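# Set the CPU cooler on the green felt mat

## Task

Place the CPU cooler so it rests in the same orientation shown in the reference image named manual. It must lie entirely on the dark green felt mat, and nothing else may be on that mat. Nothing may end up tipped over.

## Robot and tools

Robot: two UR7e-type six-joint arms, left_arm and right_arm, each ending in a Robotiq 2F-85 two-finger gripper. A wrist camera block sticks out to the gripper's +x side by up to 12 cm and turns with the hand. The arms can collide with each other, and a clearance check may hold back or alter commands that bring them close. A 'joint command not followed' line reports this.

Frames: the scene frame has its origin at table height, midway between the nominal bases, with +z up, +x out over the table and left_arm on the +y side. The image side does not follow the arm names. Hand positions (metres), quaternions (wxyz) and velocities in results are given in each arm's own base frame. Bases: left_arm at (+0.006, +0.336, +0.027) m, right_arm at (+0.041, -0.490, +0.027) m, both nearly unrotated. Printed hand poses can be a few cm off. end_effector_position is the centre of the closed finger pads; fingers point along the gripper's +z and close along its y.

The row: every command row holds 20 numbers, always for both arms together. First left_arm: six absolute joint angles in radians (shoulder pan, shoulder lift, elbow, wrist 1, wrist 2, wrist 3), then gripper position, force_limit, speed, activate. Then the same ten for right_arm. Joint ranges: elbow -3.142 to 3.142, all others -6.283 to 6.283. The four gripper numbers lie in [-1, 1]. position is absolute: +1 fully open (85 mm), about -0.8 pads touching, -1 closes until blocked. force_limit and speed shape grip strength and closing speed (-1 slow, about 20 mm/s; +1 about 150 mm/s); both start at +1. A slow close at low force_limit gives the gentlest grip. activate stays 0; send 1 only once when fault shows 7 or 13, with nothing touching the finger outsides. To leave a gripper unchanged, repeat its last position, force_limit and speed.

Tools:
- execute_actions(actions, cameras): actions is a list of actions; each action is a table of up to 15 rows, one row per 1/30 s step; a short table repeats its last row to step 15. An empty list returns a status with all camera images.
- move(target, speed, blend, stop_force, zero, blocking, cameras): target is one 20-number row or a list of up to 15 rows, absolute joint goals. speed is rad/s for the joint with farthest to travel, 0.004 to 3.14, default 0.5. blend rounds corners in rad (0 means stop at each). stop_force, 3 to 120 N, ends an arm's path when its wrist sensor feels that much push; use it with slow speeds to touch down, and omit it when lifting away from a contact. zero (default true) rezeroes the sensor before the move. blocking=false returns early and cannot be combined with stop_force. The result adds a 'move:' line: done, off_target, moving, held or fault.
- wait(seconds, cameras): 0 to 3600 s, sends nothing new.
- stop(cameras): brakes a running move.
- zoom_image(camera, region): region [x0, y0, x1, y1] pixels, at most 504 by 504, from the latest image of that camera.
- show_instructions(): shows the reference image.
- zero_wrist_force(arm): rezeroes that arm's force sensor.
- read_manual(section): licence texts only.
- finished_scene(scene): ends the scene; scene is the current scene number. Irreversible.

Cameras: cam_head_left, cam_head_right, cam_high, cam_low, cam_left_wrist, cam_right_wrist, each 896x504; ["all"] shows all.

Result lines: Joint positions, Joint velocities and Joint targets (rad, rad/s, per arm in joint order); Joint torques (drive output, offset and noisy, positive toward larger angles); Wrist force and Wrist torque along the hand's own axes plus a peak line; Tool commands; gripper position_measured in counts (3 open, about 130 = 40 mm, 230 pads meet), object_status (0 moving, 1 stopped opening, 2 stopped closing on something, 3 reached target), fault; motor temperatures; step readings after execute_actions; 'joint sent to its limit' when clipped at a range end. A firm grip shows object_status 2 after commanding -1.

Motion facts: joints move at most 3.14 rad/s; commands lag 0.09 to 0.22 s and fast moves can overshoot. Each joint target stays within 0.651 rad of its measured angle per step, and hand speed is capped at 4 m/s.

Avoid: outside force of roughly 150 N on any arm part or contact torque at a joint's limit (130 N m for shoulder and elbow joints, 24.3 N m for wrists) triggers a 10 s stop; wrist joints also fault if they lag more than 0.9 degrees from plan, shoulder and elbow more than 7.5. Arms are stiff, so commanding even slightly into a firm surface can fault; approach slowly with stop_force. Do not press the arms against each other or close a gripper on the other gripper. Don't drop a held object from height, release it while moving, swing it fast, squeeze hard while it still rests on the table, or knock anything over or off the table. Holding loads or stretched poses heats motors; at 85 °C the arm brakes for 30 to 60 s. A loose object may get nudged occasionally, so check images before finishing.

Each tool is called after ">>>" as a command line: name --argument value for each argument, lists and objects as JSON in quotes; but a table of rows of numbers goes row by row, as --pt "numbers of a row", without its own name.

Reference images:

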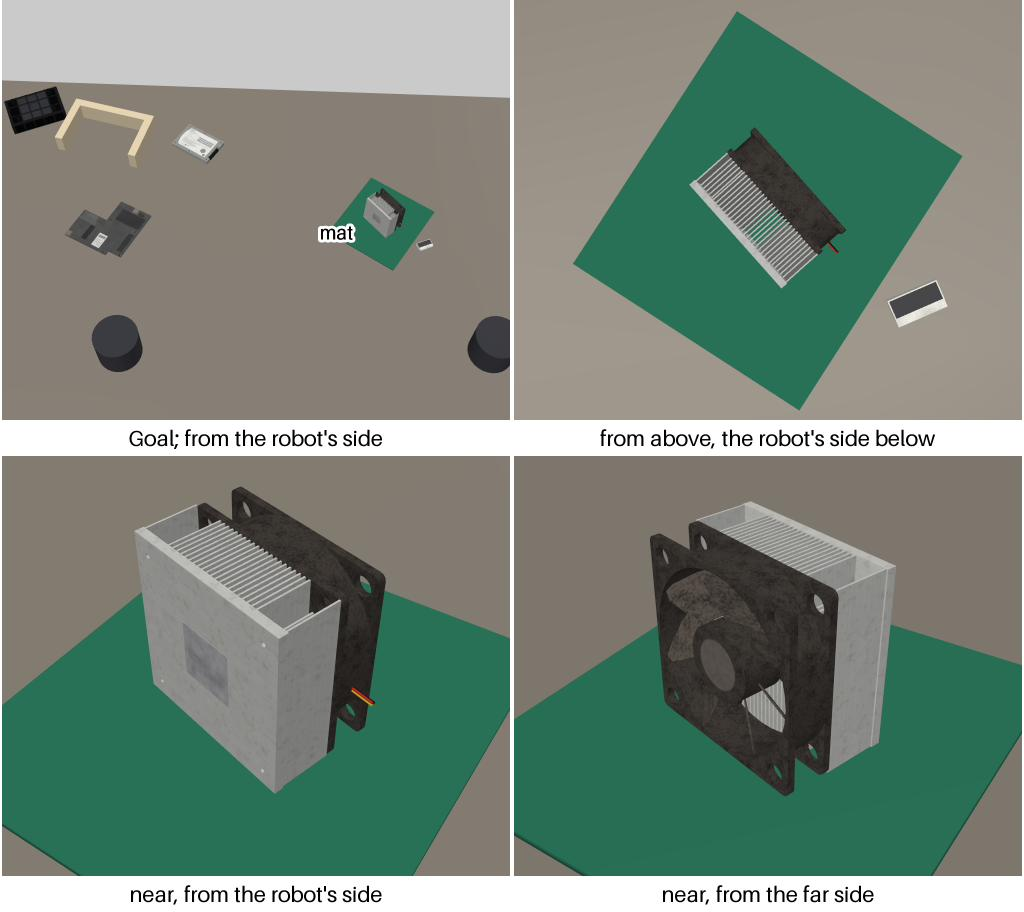

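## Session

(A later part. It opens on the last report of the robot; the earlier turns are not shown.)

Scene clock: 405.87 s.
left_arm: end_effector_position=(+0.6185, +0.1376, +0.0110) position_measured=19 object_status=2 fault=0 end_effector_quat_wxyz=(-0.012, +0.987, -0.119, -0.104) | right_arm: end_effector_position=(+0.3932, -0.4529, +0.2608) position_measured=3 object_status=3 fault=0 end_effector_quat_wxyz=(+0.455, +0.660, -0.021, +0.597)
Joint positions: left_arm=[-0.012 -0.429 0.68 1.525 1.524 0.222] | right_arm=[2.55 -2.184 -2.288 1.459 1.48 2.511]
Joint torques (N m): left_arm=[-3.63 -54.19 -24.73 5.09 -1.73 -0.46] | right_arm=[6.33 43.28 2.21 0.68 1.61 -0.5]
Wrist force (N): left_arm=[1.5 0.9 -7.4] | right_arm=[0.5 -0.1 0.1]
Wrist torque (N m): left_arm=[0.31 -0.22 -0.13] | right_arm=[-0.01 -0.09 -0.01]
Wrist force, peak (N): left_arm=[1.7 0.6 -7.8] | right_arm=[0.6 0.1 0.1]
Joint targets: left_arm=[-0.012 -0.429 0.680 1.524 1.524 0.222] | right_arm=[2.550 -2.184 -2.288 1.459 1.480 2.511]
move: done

>>> move --pt "-0.0084 -0.5172 0.698 1.5942 1.5241 0.2219 -1 -0.3 -1 0 2.55 -2.184 -2.288 1.459 1.48 2.511 1 1 1 0" --pt "-0.0019 -0.6038 0.7358 1.643 1.5241 0.2219 -1 -0.3 -1 0 2.55 -2.184 -2.288 1.459 1.48 2.511 1 1 1 0" --speed 0.1 --blend '[0.03, 0]' --cameras '["cam_left_wrist", "cam_head_right", "cam_high"]'

Scene clock: 453.40 s.
left_arm: end_effector_position=(+0.5891, +0.1442, +0.1211) position_measured=19 object_status=2 fault=0 end_effector_quat_wxyz=(-0.012, +0.988, -0.113, -0.104) end_effector_velocity=(+0.001, -0.001, -0.002) end_effector_angular_velocity=(+0.000, -0.003, -0.001) | right_arm: end_effector_position=(+0.3932, -0.4529, +0.2608) position_measured=3 object_status=3 fault=0 end_effector_quat_wxyz=(+0.455, +0.660, -0.021, +0.597)
Joint positions: left_arm=[-0.002 -0.604 0.736 1.643 1.524 0.222] | right_arm=[2.55 -2.184 -2.288 1.459 1.48 2.511]
Joint velocities: left_arm=[-0.001 0.003 -0.001 -0.005 0 0] | right_arm=[within noise]
Joint torques (N m): left_arm=[1.18 -51.65 -31.83 1.65 -0.72 -0.46] | right_arm=[6.99 42.85 2.48 0.65 1.57 -0.85]
Wrist force (N): left_arm=[1.6 0.8 2.7] | right_arm=[0.4 -0.1 0.0]
Wrist torque (N m): left_arm=[0.08 -0.21 -0.15] | right_arm=[-0.02 -0.08 -0.01]
Wrist force, peak (N): left_arm=[1.6 0.9 -7.9] | right_arm=[0.7 0.0 0.2]
Joint targets: left_arm=[-0.002 -0.604 0.736 1.643 1.524 0.222] | right_arm=[2.550 -2.184 -2.288 1.459 1.480 2.511]
move: done
Images, in order (width x height): cam_head_right 896x504, cam_high 896x504, cam_left_wrist 896x504.

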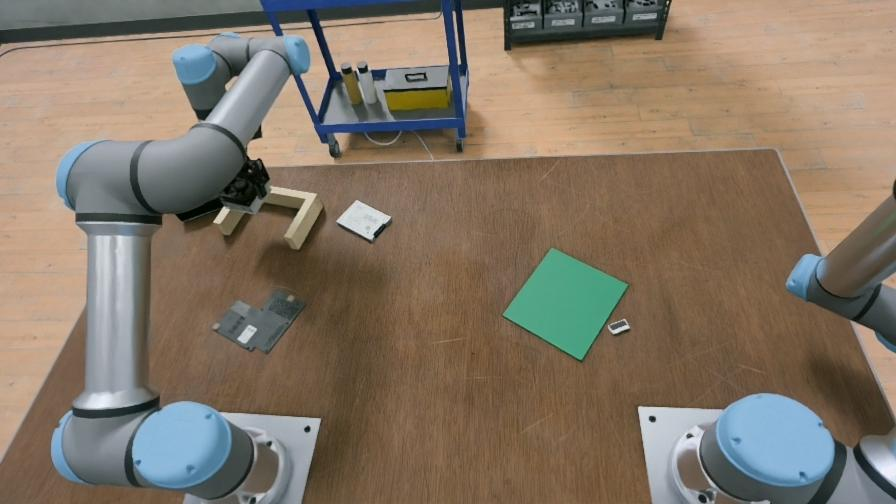

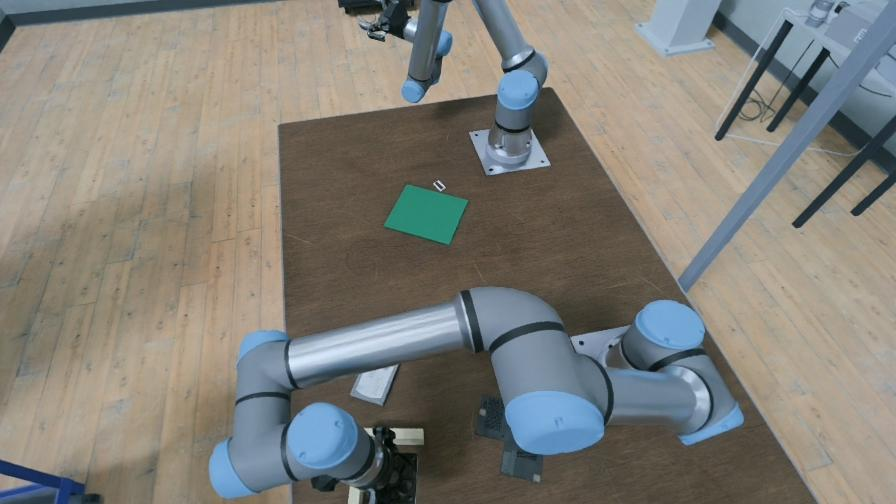

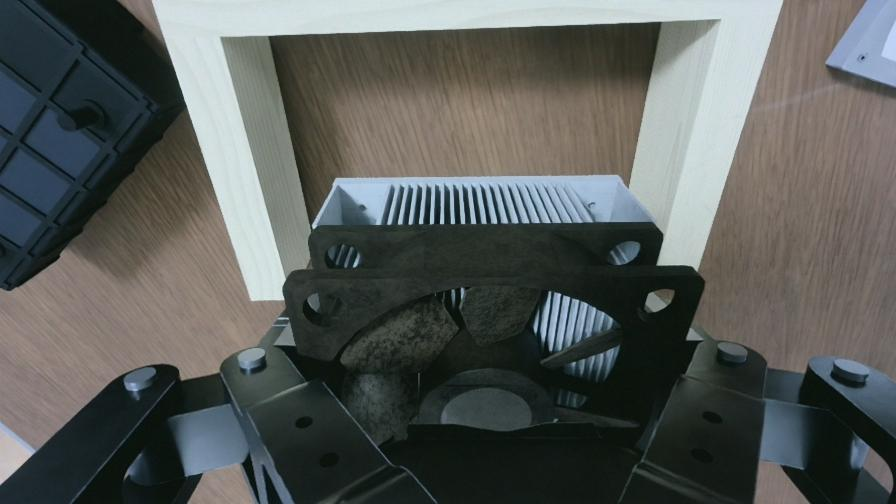

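>>> move --pt "-0.4 -1.168 1.4546 0.7054 1.547 0.11 -1 -0.3 -1 0 2.55 -2.184 -2.288 1.459 1.48 2.511 1 1 1 0" --pt "-0.7922 -1.2268 2.237 -0.8008 1.5708 0.0 -1 -0.3 -1 0 2.55 -2.184 -2.288 1.459 1.48 2.511 1 1 1 0" --speed 0.8 --blend '[0.2, 0]' --cameras '["cam_left_wrist", "cam_head_left", "cam_head_right", "cam_low"]'

Scene clock: 461.07 s.
left_arm: end_effector_position=(+0.5040, -0.3211, +0.0796) position_measured=19 object_status=2 fault=0 end_effector_quat_wxyz=(+0.243, +0.717, -0.300, +0.581) | right_arm: end_effector_position=(+0.3932, -0.4529, +0.2608) position_measured=3 object_status=3 fault=0 end_effector_quat_wxyz=(+0.455, +0.660, -0.021, +0.597)
Joint positions: left_arm=[-0.792 -1.227 2.237 -0.8 1.571 0] | right_arm=[2.55 -2.184 -2.288 1.459 1.48 2.511]
Joint torques (N m): left_arm=[3.89 -24.68 -12.34 -5.14 0.24 2.02] | right_arm=[6.53 42.66 2.16 0.71 1.49 -0.78]
Wrist force (N): left_arm=[-2.0 -0.8 2.2] | right_arm=[0.4 -0.1 -0.1]
Wrist torque (N m): left_arm=[-0.29 -0.12 0.26] | right_arm=[-0.01 -0.08 -0.01]
Wrist force, peak (N): left_arm=[-1.1 0.3 3.8] | right_arm=[0.7 -0.2 0.2]
Joint targets: left_arm=[-0.792 -1.227 2.237 -0.801 1.571 0.000] | right_arm=[2.550 -2.184 -2.288 1.459 1.480 2.511]
move: done
Images, in order (width x height): cam_head_left 896x504, cam_head_right 896x504, cam_low 896x504, cam_left_wrist 896x504.

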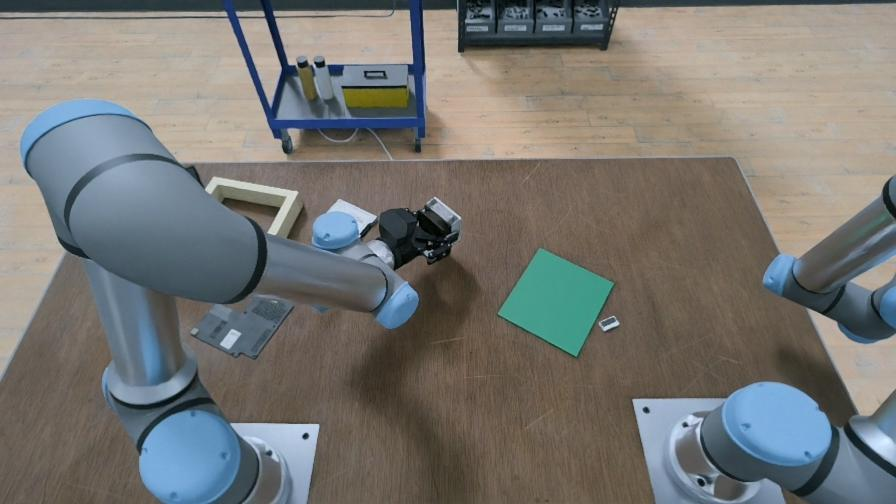

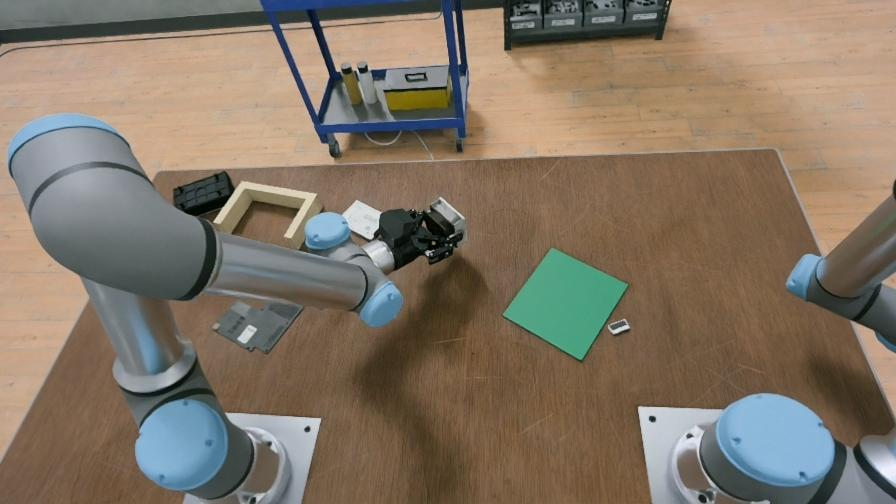

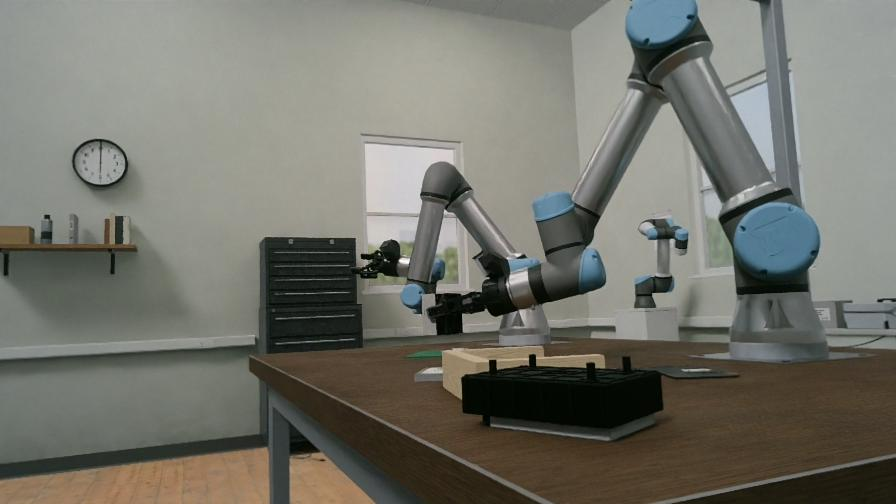

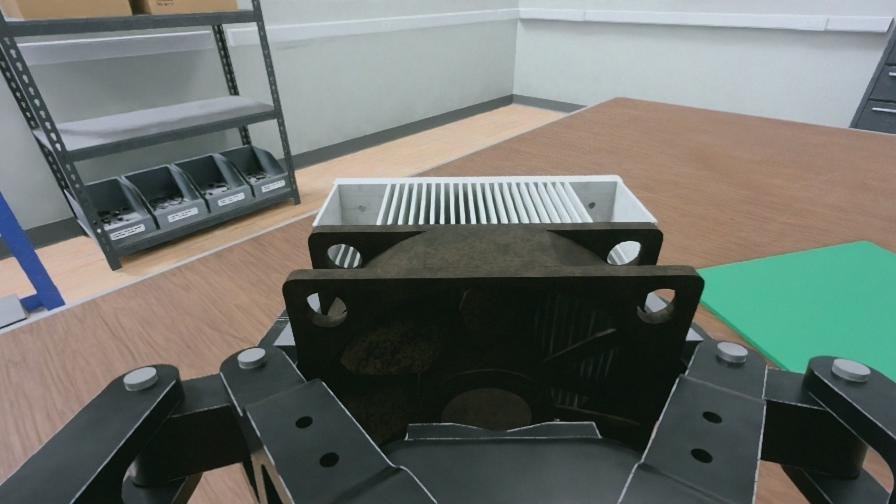

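>>> move --pt "-0.7922 -1.0936 2.2535 -0.9505 1.5708 0.0 -1 -0.3 -1 0 2.55 -2.184 -2.288 1.459 1.48 2.511 1 1 1 0" --pt "-0.7922 -1.0543 2.2547 -0.991 1.5708 0.0 -1 -0.3 -1 0 2.55 -2.184 -2.288 1.459 1.48 2.511 1 1 1 0" --speed '[0.15, 0.025]' --stop_force 6 --cameras '["cam_left_wrist", "cam_head_right", "cam_low"]'

Scene clock: 479.40 s.
left_arm: end_effector_position=(+0.5040, -0.3211, +0.0206) position_measured=19 object_status=2 fault=0 end_effector_quat_wxyz=(+0.243, +0.717, -0.300, +0.581) | right_arm: end_effector_position=(+0.3932, -0.4529, +0.2608) position_measured=3 object_status=3 fault=0 end_effector_quat_wxyz=(+0.455, +0.660, -0.021, +0.597)
Joint positions: left_arm=[-0.792 -1.068 2.254 -0.976 1.571 0] | right_arm=[2.55 -2.184 -2.288 1.459 1.48 2.511]
Joint torques (N m): left_arm=[6.71 -47.35 -6.87 0.65 -2.2 1.89] | right_arm=[6.45 43.21 3.4 0.56 1.6 -0.84]
Wrist force (N): left_arm=[3.5 -0.1 2.4] | right_arm=[0.6 0.0 0.1]
Wrist torque (N m): left_arm=[-0.26 -0.25 0.07] | right_arm=[0.00 -0.12 0.00]
Wrist force, peak (N): left_arm=[15.4 -0.4 -6.0] | right_arm=[0.7 0.1 0.1]
Joint targets: left_arm=[-0.792 -1.068 2.254 -0.976 1.571 0.000] | right_arm=[2.550 -2.184 -2.288 1.459 1.480 2.511]
move: contact (left_arm); path passed 1 of 2 targets; left_arm: the wrist 1 is farthest, 0.015 rad from its target
Images, in order (width x height): cam_head_right 896x504, cam_low 896x504, cam_left_wrist 896x504.

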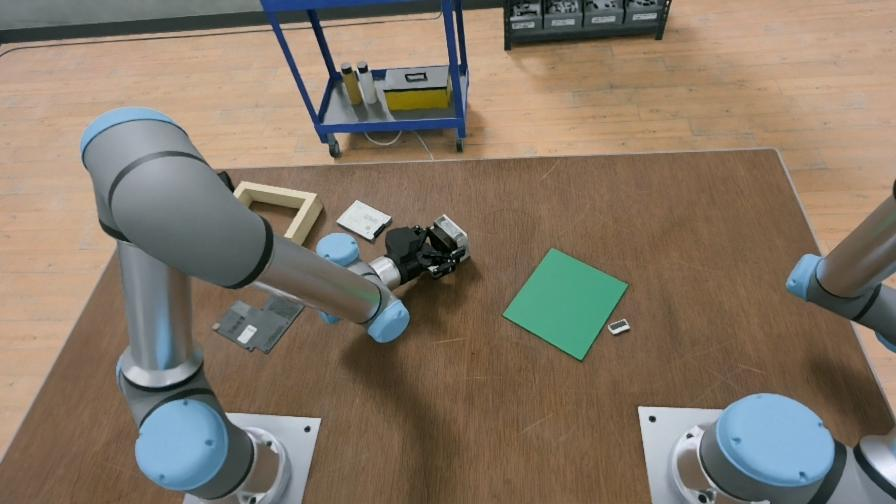

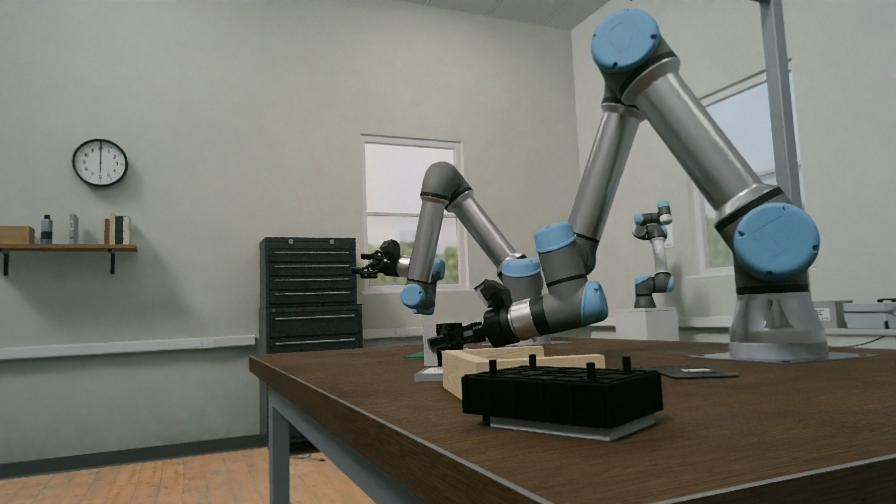

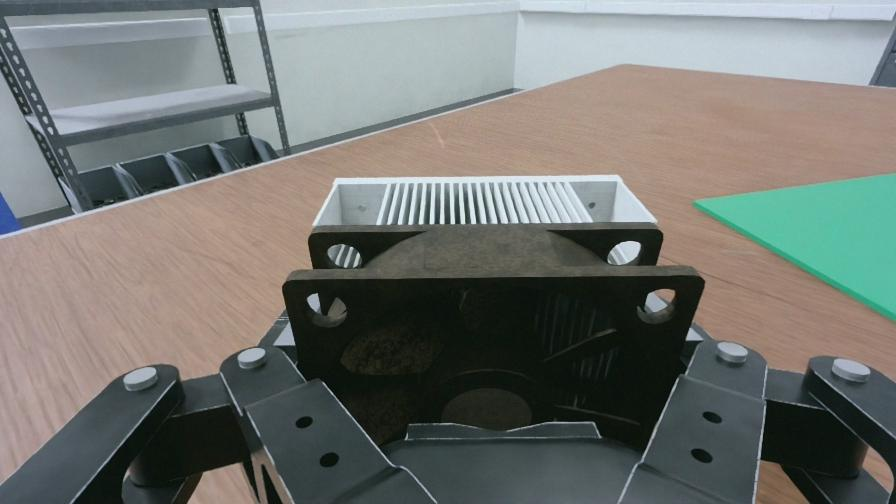

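>>> move --target '[-0.7922, -1.068, 2.254, -0.976, 1.5708, 0.0, 1, -0.3, -0.6, 0, 2.55, -2.184, -2.288, 1.459, 1.48, 2.511, 1, 1, 1, 0]' --speed 0.1 --cameras '["cam_left_wrist"]'

Scene clock: 525.57 s.
left_arm: end_effector_position=(+0.5040, -0.3211, +0.0203) position_measured=3 object_status=3 fault=0 end_effector_quat_wxyz=(+0.243, +0.717, -0.300, +0.580) | right_arm: end_effector_position=(+0.3932, -0.4529, +0.2608) position_measured=3 object_status=3 fault=0 end_effector_quat_wxyz=(+0.455, +0.660, -0.021, +0.597)
Joint positions: left_arm=[-0.792 -1.068 2.254 -0.976 1.571 0] | right_arm=[2.55 -2.184 -2.288 1.459 1.48 2.511]
Joint torques (N m): left_arm=[5.87 -22.12 -19.68 0.8 -2.29 1.84] | right_arm=[6.96 42.77 1.88 0.71 1.44 -0.67]
Wrist force (N): left_arm=[1.0 -0.4 1.4] | right_arm=[0.4 0.2 0.2]
Wrist torque (N m): left_arm=[-0.29 -0.15 0.26] | right_arm=[0.03 -0.07 -0.01]
Wrist force, peak (N): left_arm=[3.3 -0.3 3.0] | right_arm=[0.7 0.0 0.2]
Joint targets: left_arm=[-0.792 -1.068 2.254 -0.976 1.571 0.000] | right_arm=[2.550 -2.184 -2.288 1.459 1.480 2.511]
move: done

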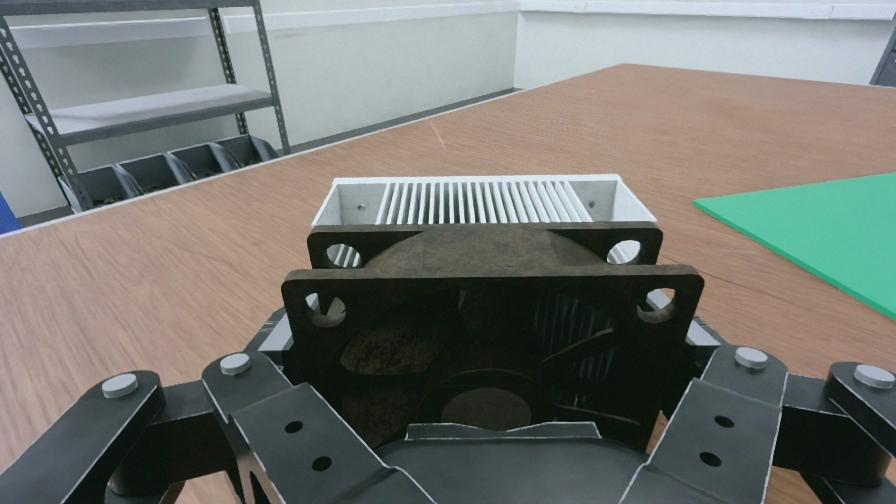

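>>> move --pt "-0.7922 -1.2016 2.4476 -1.0367 1.5708 0.0 1 -0.3 -0.6 0 2.55 -2.184 -2.288 1.459 1.48 2.511 1 1 1 0" --pt "-0.8381 -1.2555 1.7026 -2.018 -1.5708 -1.6167 1 -0.3 -0.6 0 2.55 -2.184 -2.288 1.459 1.48 2.511 1 1 1 0" --speed '[0.15, 1.3]' --blend '[0.02, 0]' --cameras '["cam_left_wrist", "cam_head_left", "cam_head_right"]'

>>> zoom_image --camera "cam_head_right" --region '[380, 190, 660, 380]'

Scene clock: 536.30 s.
left_arm: end_effector_position=(+0.4905, -0.3458, +0.1401) position_measured=3 object_status=3 fault=0 end_effector_quat_wxyz=(+0.000, -0.379, +0.925, +0.000) | right_arm: end_effector_position=(+0.3932, -0.4529, +0.2608) position_measured=3 object_status=3 fault=0 end_effector_quat_wxyz=(+0.455, +0.660, -0.021, +0.597)
Joint positions: left_arm=[-0.838 -1.256 1.703 -2.018 -1.57 -1.617] | right_arm=[2.55 -2.184 -2.288 1.459 1.48 2.511]
Joint torques (N m): left_arm=[1.2 -42.15 -16.45 -1.04 -2.28 -0.42] | right_arm=[6.1 42.89 2.13 0.75 1.54 -0.55]
Wrist force (N): left_arm=[0.3 0.7 0.4] | right_arm=[0.3 0.1 0.3]
Wrist torque (N m): left_arm=[0.10 -0.10 -0.13] | right_arm=[0.01 -0.07 -0.01]
Wrist force, peak (N): left_arm=[1.2 -0.6 2.6] | right_arm=[0.7 -0.1 0.0]
Joint targets: left_arm=[-0.838 -1.255 1.703 -2.018 -1.571 -1.617] | right_arm=[2.550 -2.184 -2.288 1.459 1.480 2.511]
move: done
Images, in order (width x height): cam_head_left 896x504, cam_head_right 896x504, cam_left_wrist 896x504.

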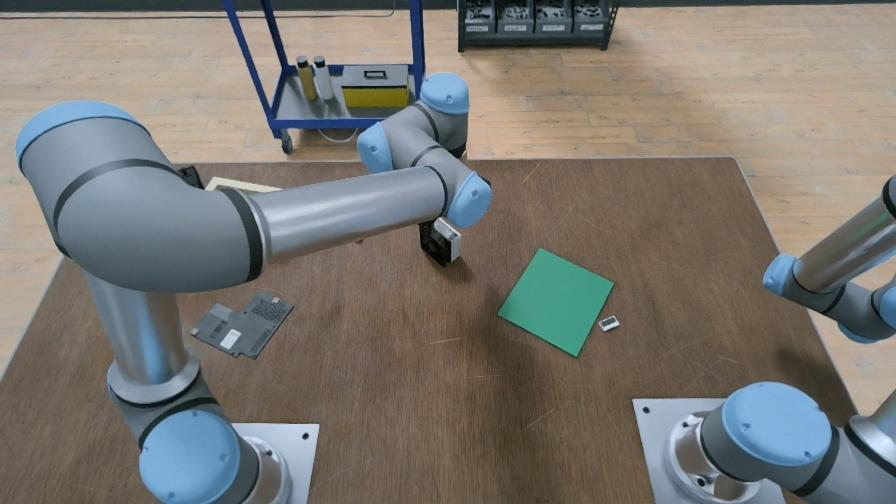

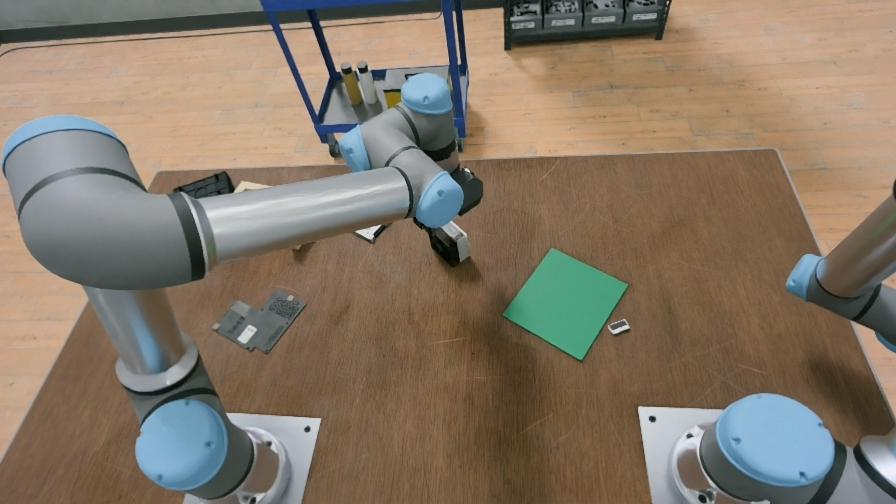

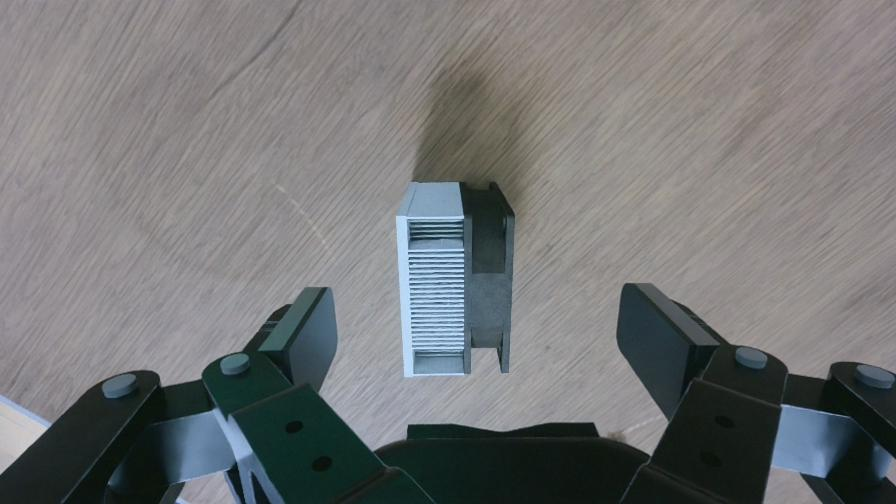

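Scaled by 1.800 from the camera's image (finer frame: 1280x720).

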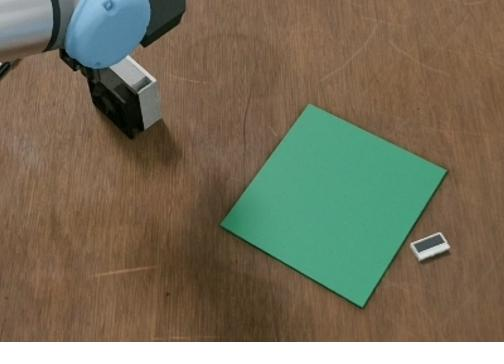

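>>> move --target '[-0.8243, -1.1145, 1.796, -2.2523, -1.5708, -1.6029, 1, -0.3, -0.6, 0, 2.55, -2.184, -2.288, 1.459, 1.48, 2.511, 1, 1, 1, 0]' --speed 0.15 --stop_force 10 --cameras '["cam_left_wrist"]'

Scene clock: 579.20 s.
left_arm: end_effector_position=(+0.4996, -0.3437, +0.0400) position_measured=3 object_status=3 fault=0 end_effector_quat_wxyz=(+0.000, -0.380, +0.925, +0.000) | right_arm: end_effector_position=(+0.3932, -0.4529, +0.2608) position_measured=3 object_status=3 fault=0 end_effector_quat_wxyz=(+0.455, +0.660, -0.021, +0.597)
Joint positions: left_arm=[-0.824 -1.114 1.796 -2.252 -1.571 -1.603] | right_arm=[2.55 -2.184 -2.288 1.459 1.48 2.511]
Joint torques (N m): left_arm=[-5.16 -57.06 -29.75 -0.3 -2.58 -0.84] | right_arm=[5.52 42.53 2.04 0.49 1.47 -0.75]
Wrist force (N): left_arm=[0.1 0.4 0.4] | right_arm=[0.4 0.2 0.0]
Wrist torque (N m): left_arm=[0.10 -0.08 -0.12] | right_arm=[0.03 -0.08 -0.01]
Wrist force, peak (N): left_arm=[-0.1 1.0 1.3] | right_arm=[0.6 0.1 0.4]
Joint targets: left_arm=[-0.824 -1.114 1.796 -2.252 -1.571 -1.603] | right_arm=[2.550 -2.184 -2.288 1.459 1.480 2.511]
move: done

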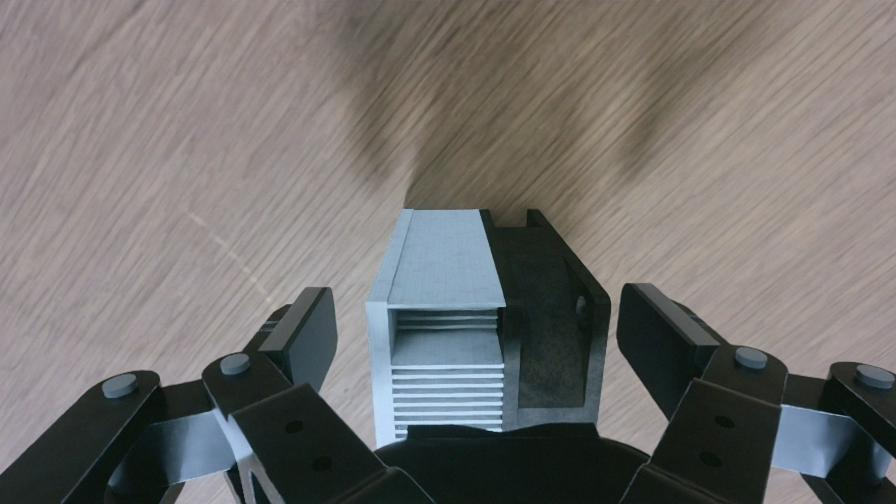

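>>> move --target '[-0.8243, -1.1145, 1.796, -2.2523, -1.5708, -1.6029, -1, -0.3, -1, 0, 2.55, -2.184, -2.288, 1.459, 1.48, 2.511, 1, 1, 1, 0]' --speed 0.1 --cameras '["cam_left_wrist"]'

Scene clock: 631.67 s.
left_arm: end_effector_position=(+0.4996, -0.3437, +0.0400) position_measured=103 object_status=0 fault=0 end_effector_quat_wxyz=(+0.000, -0.380, +0.925, +0.000) | right_arm: end_effector_position=(+0.3932, -0.4529, +0.2608) position_measured=3 object_status=3 fault=0 end_effector_quat_wxyz=(+0.455, +0.660, -0.021, +0.597)
Joint positions: left_arm=[-0.824 -1.115 1.796 -2.252 -1.571 -1.603] | right_arm=[2.55 -2.184 -2.288 1.459 1.48 2.511]
Joint torques (N m): left_arm=[-5.34 -52.82 -25.67 -0.31 -2.03 -0.92] | right_arm=[6.3 42.99 2.25 0.7 1.4 -0.78]
Wrist force (N): left_arm=[0.1 -0.4 -5.4] | right_arm=[0.5 -0.1 0.0]
Wrist torque (N m): left_arm=[-0.07 -0.08 -0.14] | right_arm=[-0.01 -0.10 -0.01]
Wrist force, peak (N): left_arm=[0.1 -0.4 -5.4] | right_arm=[0.6 0.2 0.4]
Joint targets: left_arm=[-0.824 -1.114 1.796 -2.252 -1.571 -1.603] | right_arm=[2.550 -2.184 -2.288 1.459 1.480 2.511]
move: done

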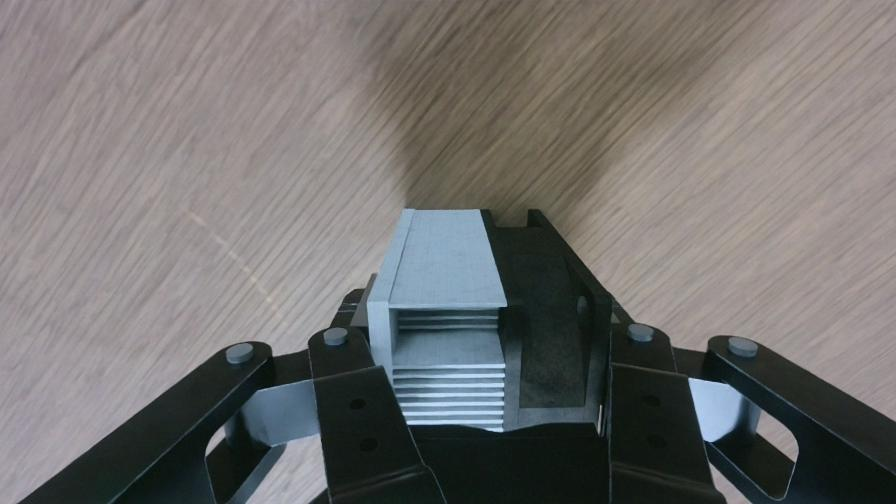

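>>> move --pt "-0.8243 -1.2204 1.7108 -2.0612 -1.5708 -1.6029 -1 -0.3 -1 0 2.55 -2.184 -2.288 1.459 1.48 2.511 1 1 1 0" --pt "-1.1265 -0.9964 1.3951 -1.9695 -1.5708 1.2543 -1 -0.3 -1 0 2.55 -2.184 -2.288 1.459 1.48 2.511 1 1 1 0" --speed '[0.2, 1.0]' --blend '[0.05, 0]' --cameras '["cam_left_wrist", "cam_head_left", "cam_head_right", "cam_high"]'

>>> zoom_image --camera "cam_head_right" --region '[460, 200, 680, 380]'

Scene clock: 648.97 s.
left_arm: end_effector_position=(+0.4178, -0.5676, +0.1100) position_measured=103 object_status=2 fault=0 end_effector_quat_wxyz=(+0.000, +0.928, +0.371, +0.000) | right_arm: end_effector_position=(+0.3932, -0.4529, +0.2608) position_measured=3 object_status=3 fault=0 end_effector_quat_wxyz=(+0.455, +0.660, -0.021, +0.597)
Joint positions: left_arm=[-1.127 -0.996 1.395 -1.969 -1.571 1.254] | right_arm=[2.55 -2.184 -2.288 1.459 1.48 2.511]
Joint torques (N m): left_arm=[9.46 -68.35 -16.31 -4.69 -1.14 2.44] | right_arm=[6.74 42.97 1.73 0.77 1.49 -0.78]
Wrist force (N): left_arm=[0.5 0.5 2.9] | right_arm=[0.5 0.1 0.3]
Wrist torque (N m): left_arm=[0.02 -0.08 -0.01] | right_arm=[0.02 -0.09 -0.01]
Wrist force, peak (N): left_arm=[0.1 1.7 6.4] | right_arm=[0.7 0.2 0.2]
Joint targets: left_arm=[-1.127 -0.996 1.395 -1.970 -1.571 1.254] | right_arm=[2.550 -2.184 -2.288 1.459 1.480 2.511]
move: done
Images, in order (width x height): cam_head_left 896x504, cam_head_right 896x504, cam_high 896x504, cam_left_wrist 896x504.

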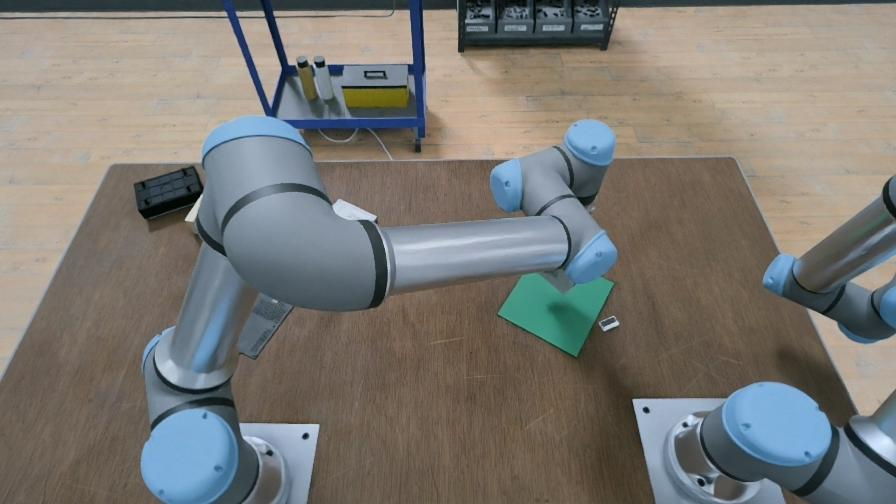

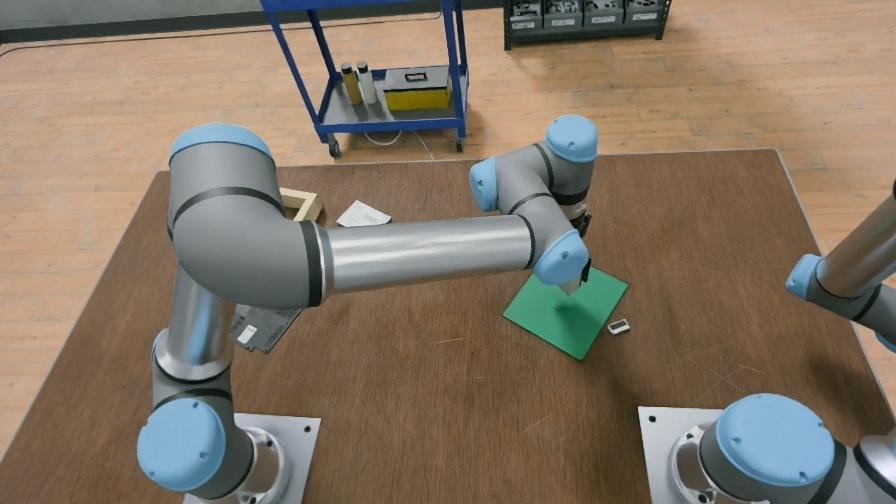

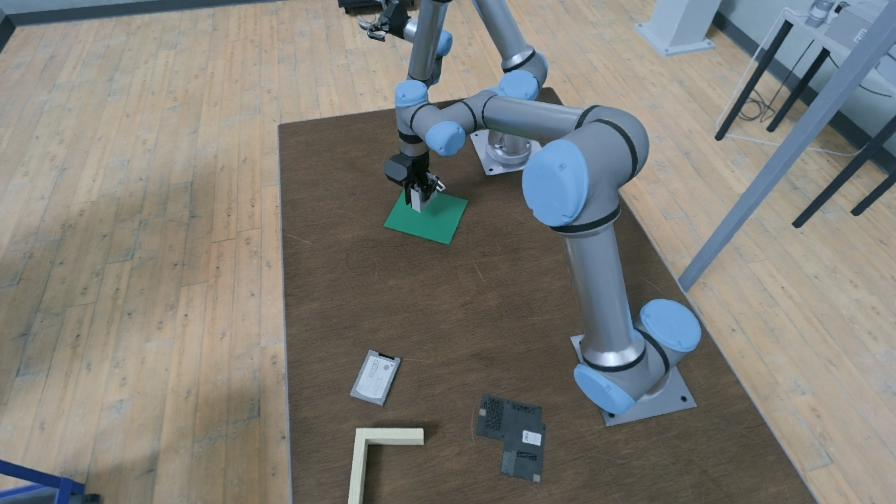

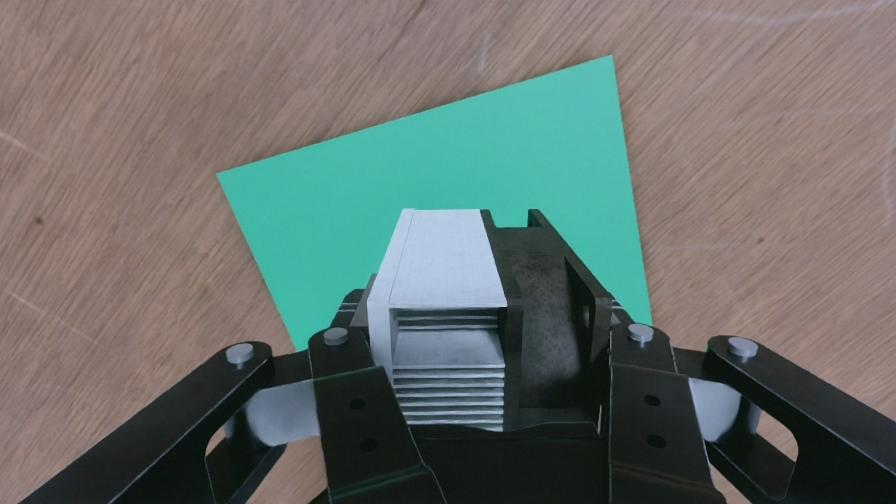

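Scaled by 2.291 from the camera's image (finer frame: 1280x720).

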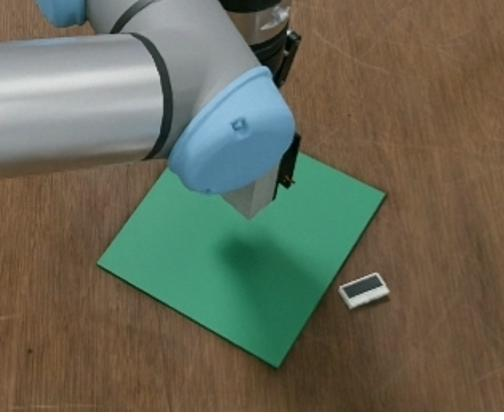

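>>> move --pt "-1.1265 -0.9328 1.4586 -2.0966 -1.5708 1.2543 -1 -0.3 -1 0 2.55 -2.184 -2.288 1.459 1.48 2.511 1 1 1 0" --pt "-1.1265 -0.9133 1.4718 -2.1293 -1.5708 1.2543 -1 -0.3 -1 0 2.55 -2.184 -2.288 1.459 1.48 2.511 1 1 1 0" --speed '[0.12, 0.02]' --stop_force 5 --cameras '["cam_left_wrist", "cam_head_right"]'

Scene clock: 671.53 s.
left_arm: end_effector_position=(+0.4178, -0.5676, +0.0432) position_measured=103 object_status=2 fault=0 end_effector_quat_wxyz=(+0.000, +0.929, +0.371, +0.000) | right_arm: end_effector_position=(+0.3932, -0.4529, +0.2608) position_measured=3 object_status=3 fault=0 end_effector_quat_wxyz=(+0.455, +0.660, -0.021, +0.597)
Joint positions: left_arm=[-1.126 -0.924 1.464 -2.111 -1.571 1.254] | right_arm=[2.55 -2.184 -2.288 1.459 1.48 2.511]
Joint torques (N m): left_arm=[6.64 -65.07 -30.03 -0.13 -0.85 1.71] | right_arm=[6.42 42.73 2.37 0.94 1.54 -0.65]
Wrist force (N): left_arm=[0.2 1.8 -1.4] | right_arm=[0.5 0.0 0.1]
Wrist torque (N m): left_arm=[0.01 -0.29 -0.03] | right_arm=[0.00 -0.10 -0.01]
Wrist force, peak (N): left_arm=[2.8 -2.9 -11.9] | right_arm=[0.7 0.0 0.0]
Joint targets: left_arm=[-1.126 -0.924 1.464 -2.111 -1.571 1.254] | right_arm=[2.550 -2.184 -2.288 1.459 1.480 2.511]
move: contact (left_arm); path passed 1 of 2 targets; left_arm: the wrist 1 is farthest, 0.019 rad from its target
Images, in order (width x height): cam_head_right 896x504, cam_left_wrist 896x504.

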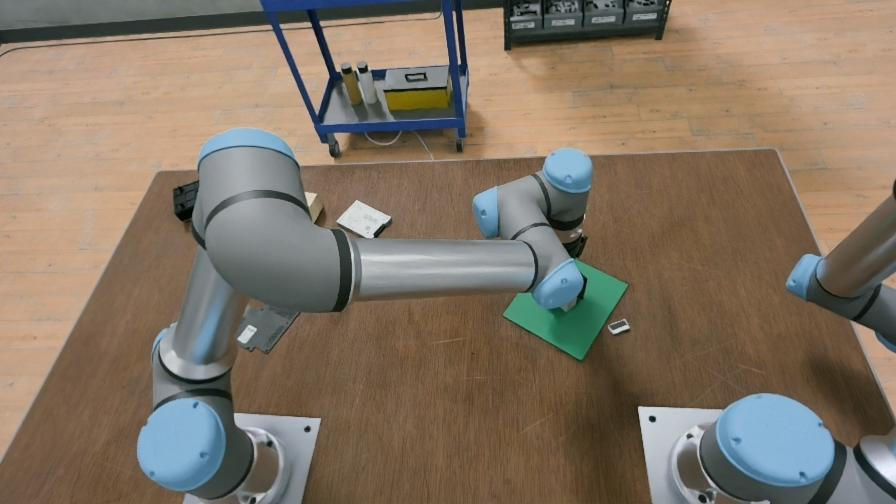

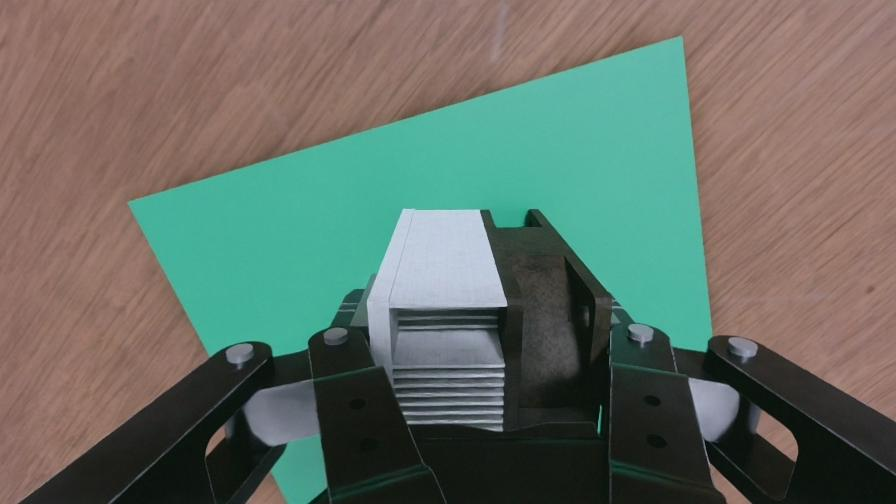

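>>> move --pt "-1.1265 -0.924 1.464 -2.111 -1.5708 1.2543 1 -0.3 -0.8 0 2.55 -2.184 -2.288 1.459 1.48 2.511 1 1 1 0" --pt "-1.1265 -1.0453 1.3037 -1.8292 -1.5708 1.2543 1 -0.3 -0.8 0 2.55 -2.184 -2.288 1.459 1.48 2.511 1 1 1 0" --speed '[0.1, 0.2]' --cameras '["cam_left_wrist", "cam_head_right", "cam_head_left"]'

>>> zoom_image --camera "cam_head_right" --region '[460, 200, 680, 380]'

Scene clock: 682.20 s.
left_arm: end_effector_position=(+0.4178, -0.5676, +0.1731) position_measured=3 object_status=3 fault=0 end_effector_quat_wxyz=(+0.000, +0.929, +0.371, +0.000) | right_arm: end_effector_position=(+0.3932, -0.4529, +0.2608) position_measured=3 object_status=3 fault=0 end_effector_quat_wxyz=(+0.455, +0.660, -0.021, +0.597)
Joint positions: left_arm=[-1.126 -1.045 1.304 -1.829 -1.571 1.254] | right_arm=[2.55 -2.184 -2.288 1.459 1.48 2.511]
Joint torques (N m): left_arm=[5.18 -37.96 -18.28 -4.37 -0.63 1.59] | right_arm=[5.54 42.8 1.83 0.71 1.46 -0.69]
Wrist force (N): left_arm=[0.1 1.0 0.1] | right_arm=[0.4 0.2 0.3]
Wrist torque (N m): left_arm=[0.13 -0.05 0.00] | right_arm=[0.03 -0.08 0.00]
Wrist force, peak (N): left_arm=[0.0 2.2 -1.7] | right_arm=[0.8 -0.1 0.1]
Joint targets: left_arm=[-1.126 -1.045 1.304 -1.829 -1.571 1.254] | right_arm=[2.550 -2.184 -2.288 1.459 1.480 2.511]
move: done
Images, in order (width x height): cam_head_left 896x504, cam_head_right 896x504, cam_left_wrist 896x504.

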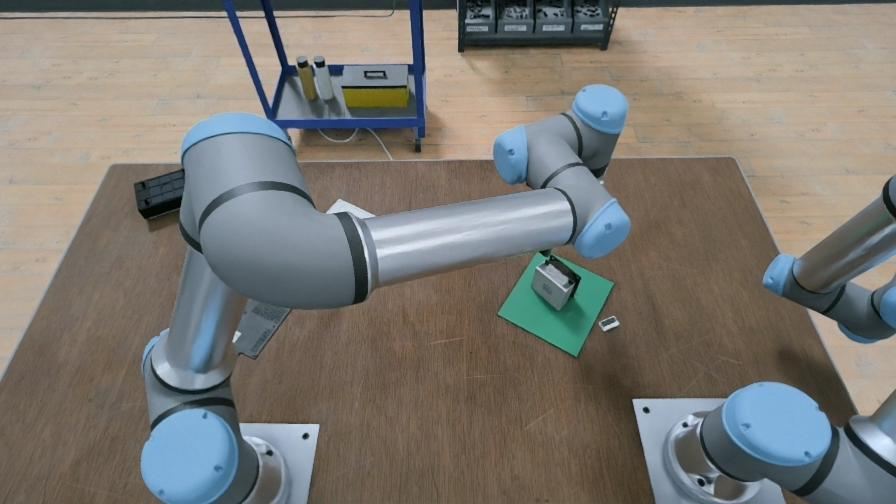

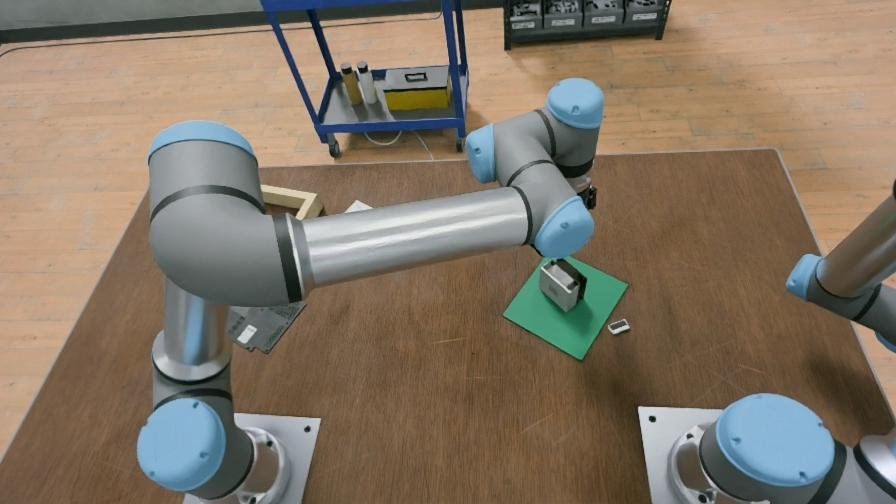

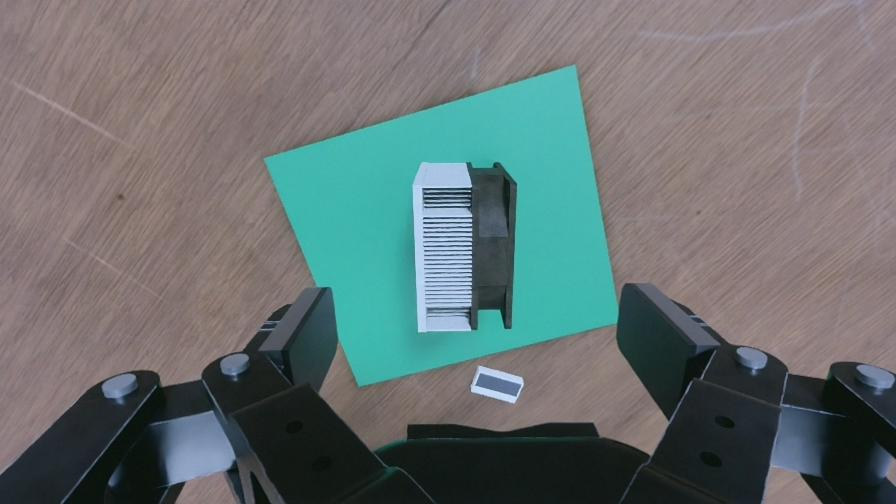

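Scaled by 2.291 from the camera's image (finer frame: 1280x720).

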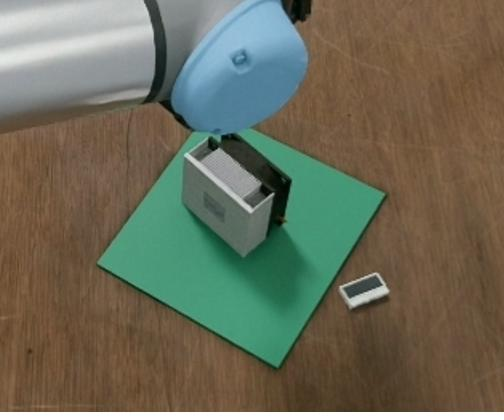

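>>> finished_scene --scene 1

The scene is finished: the task was done.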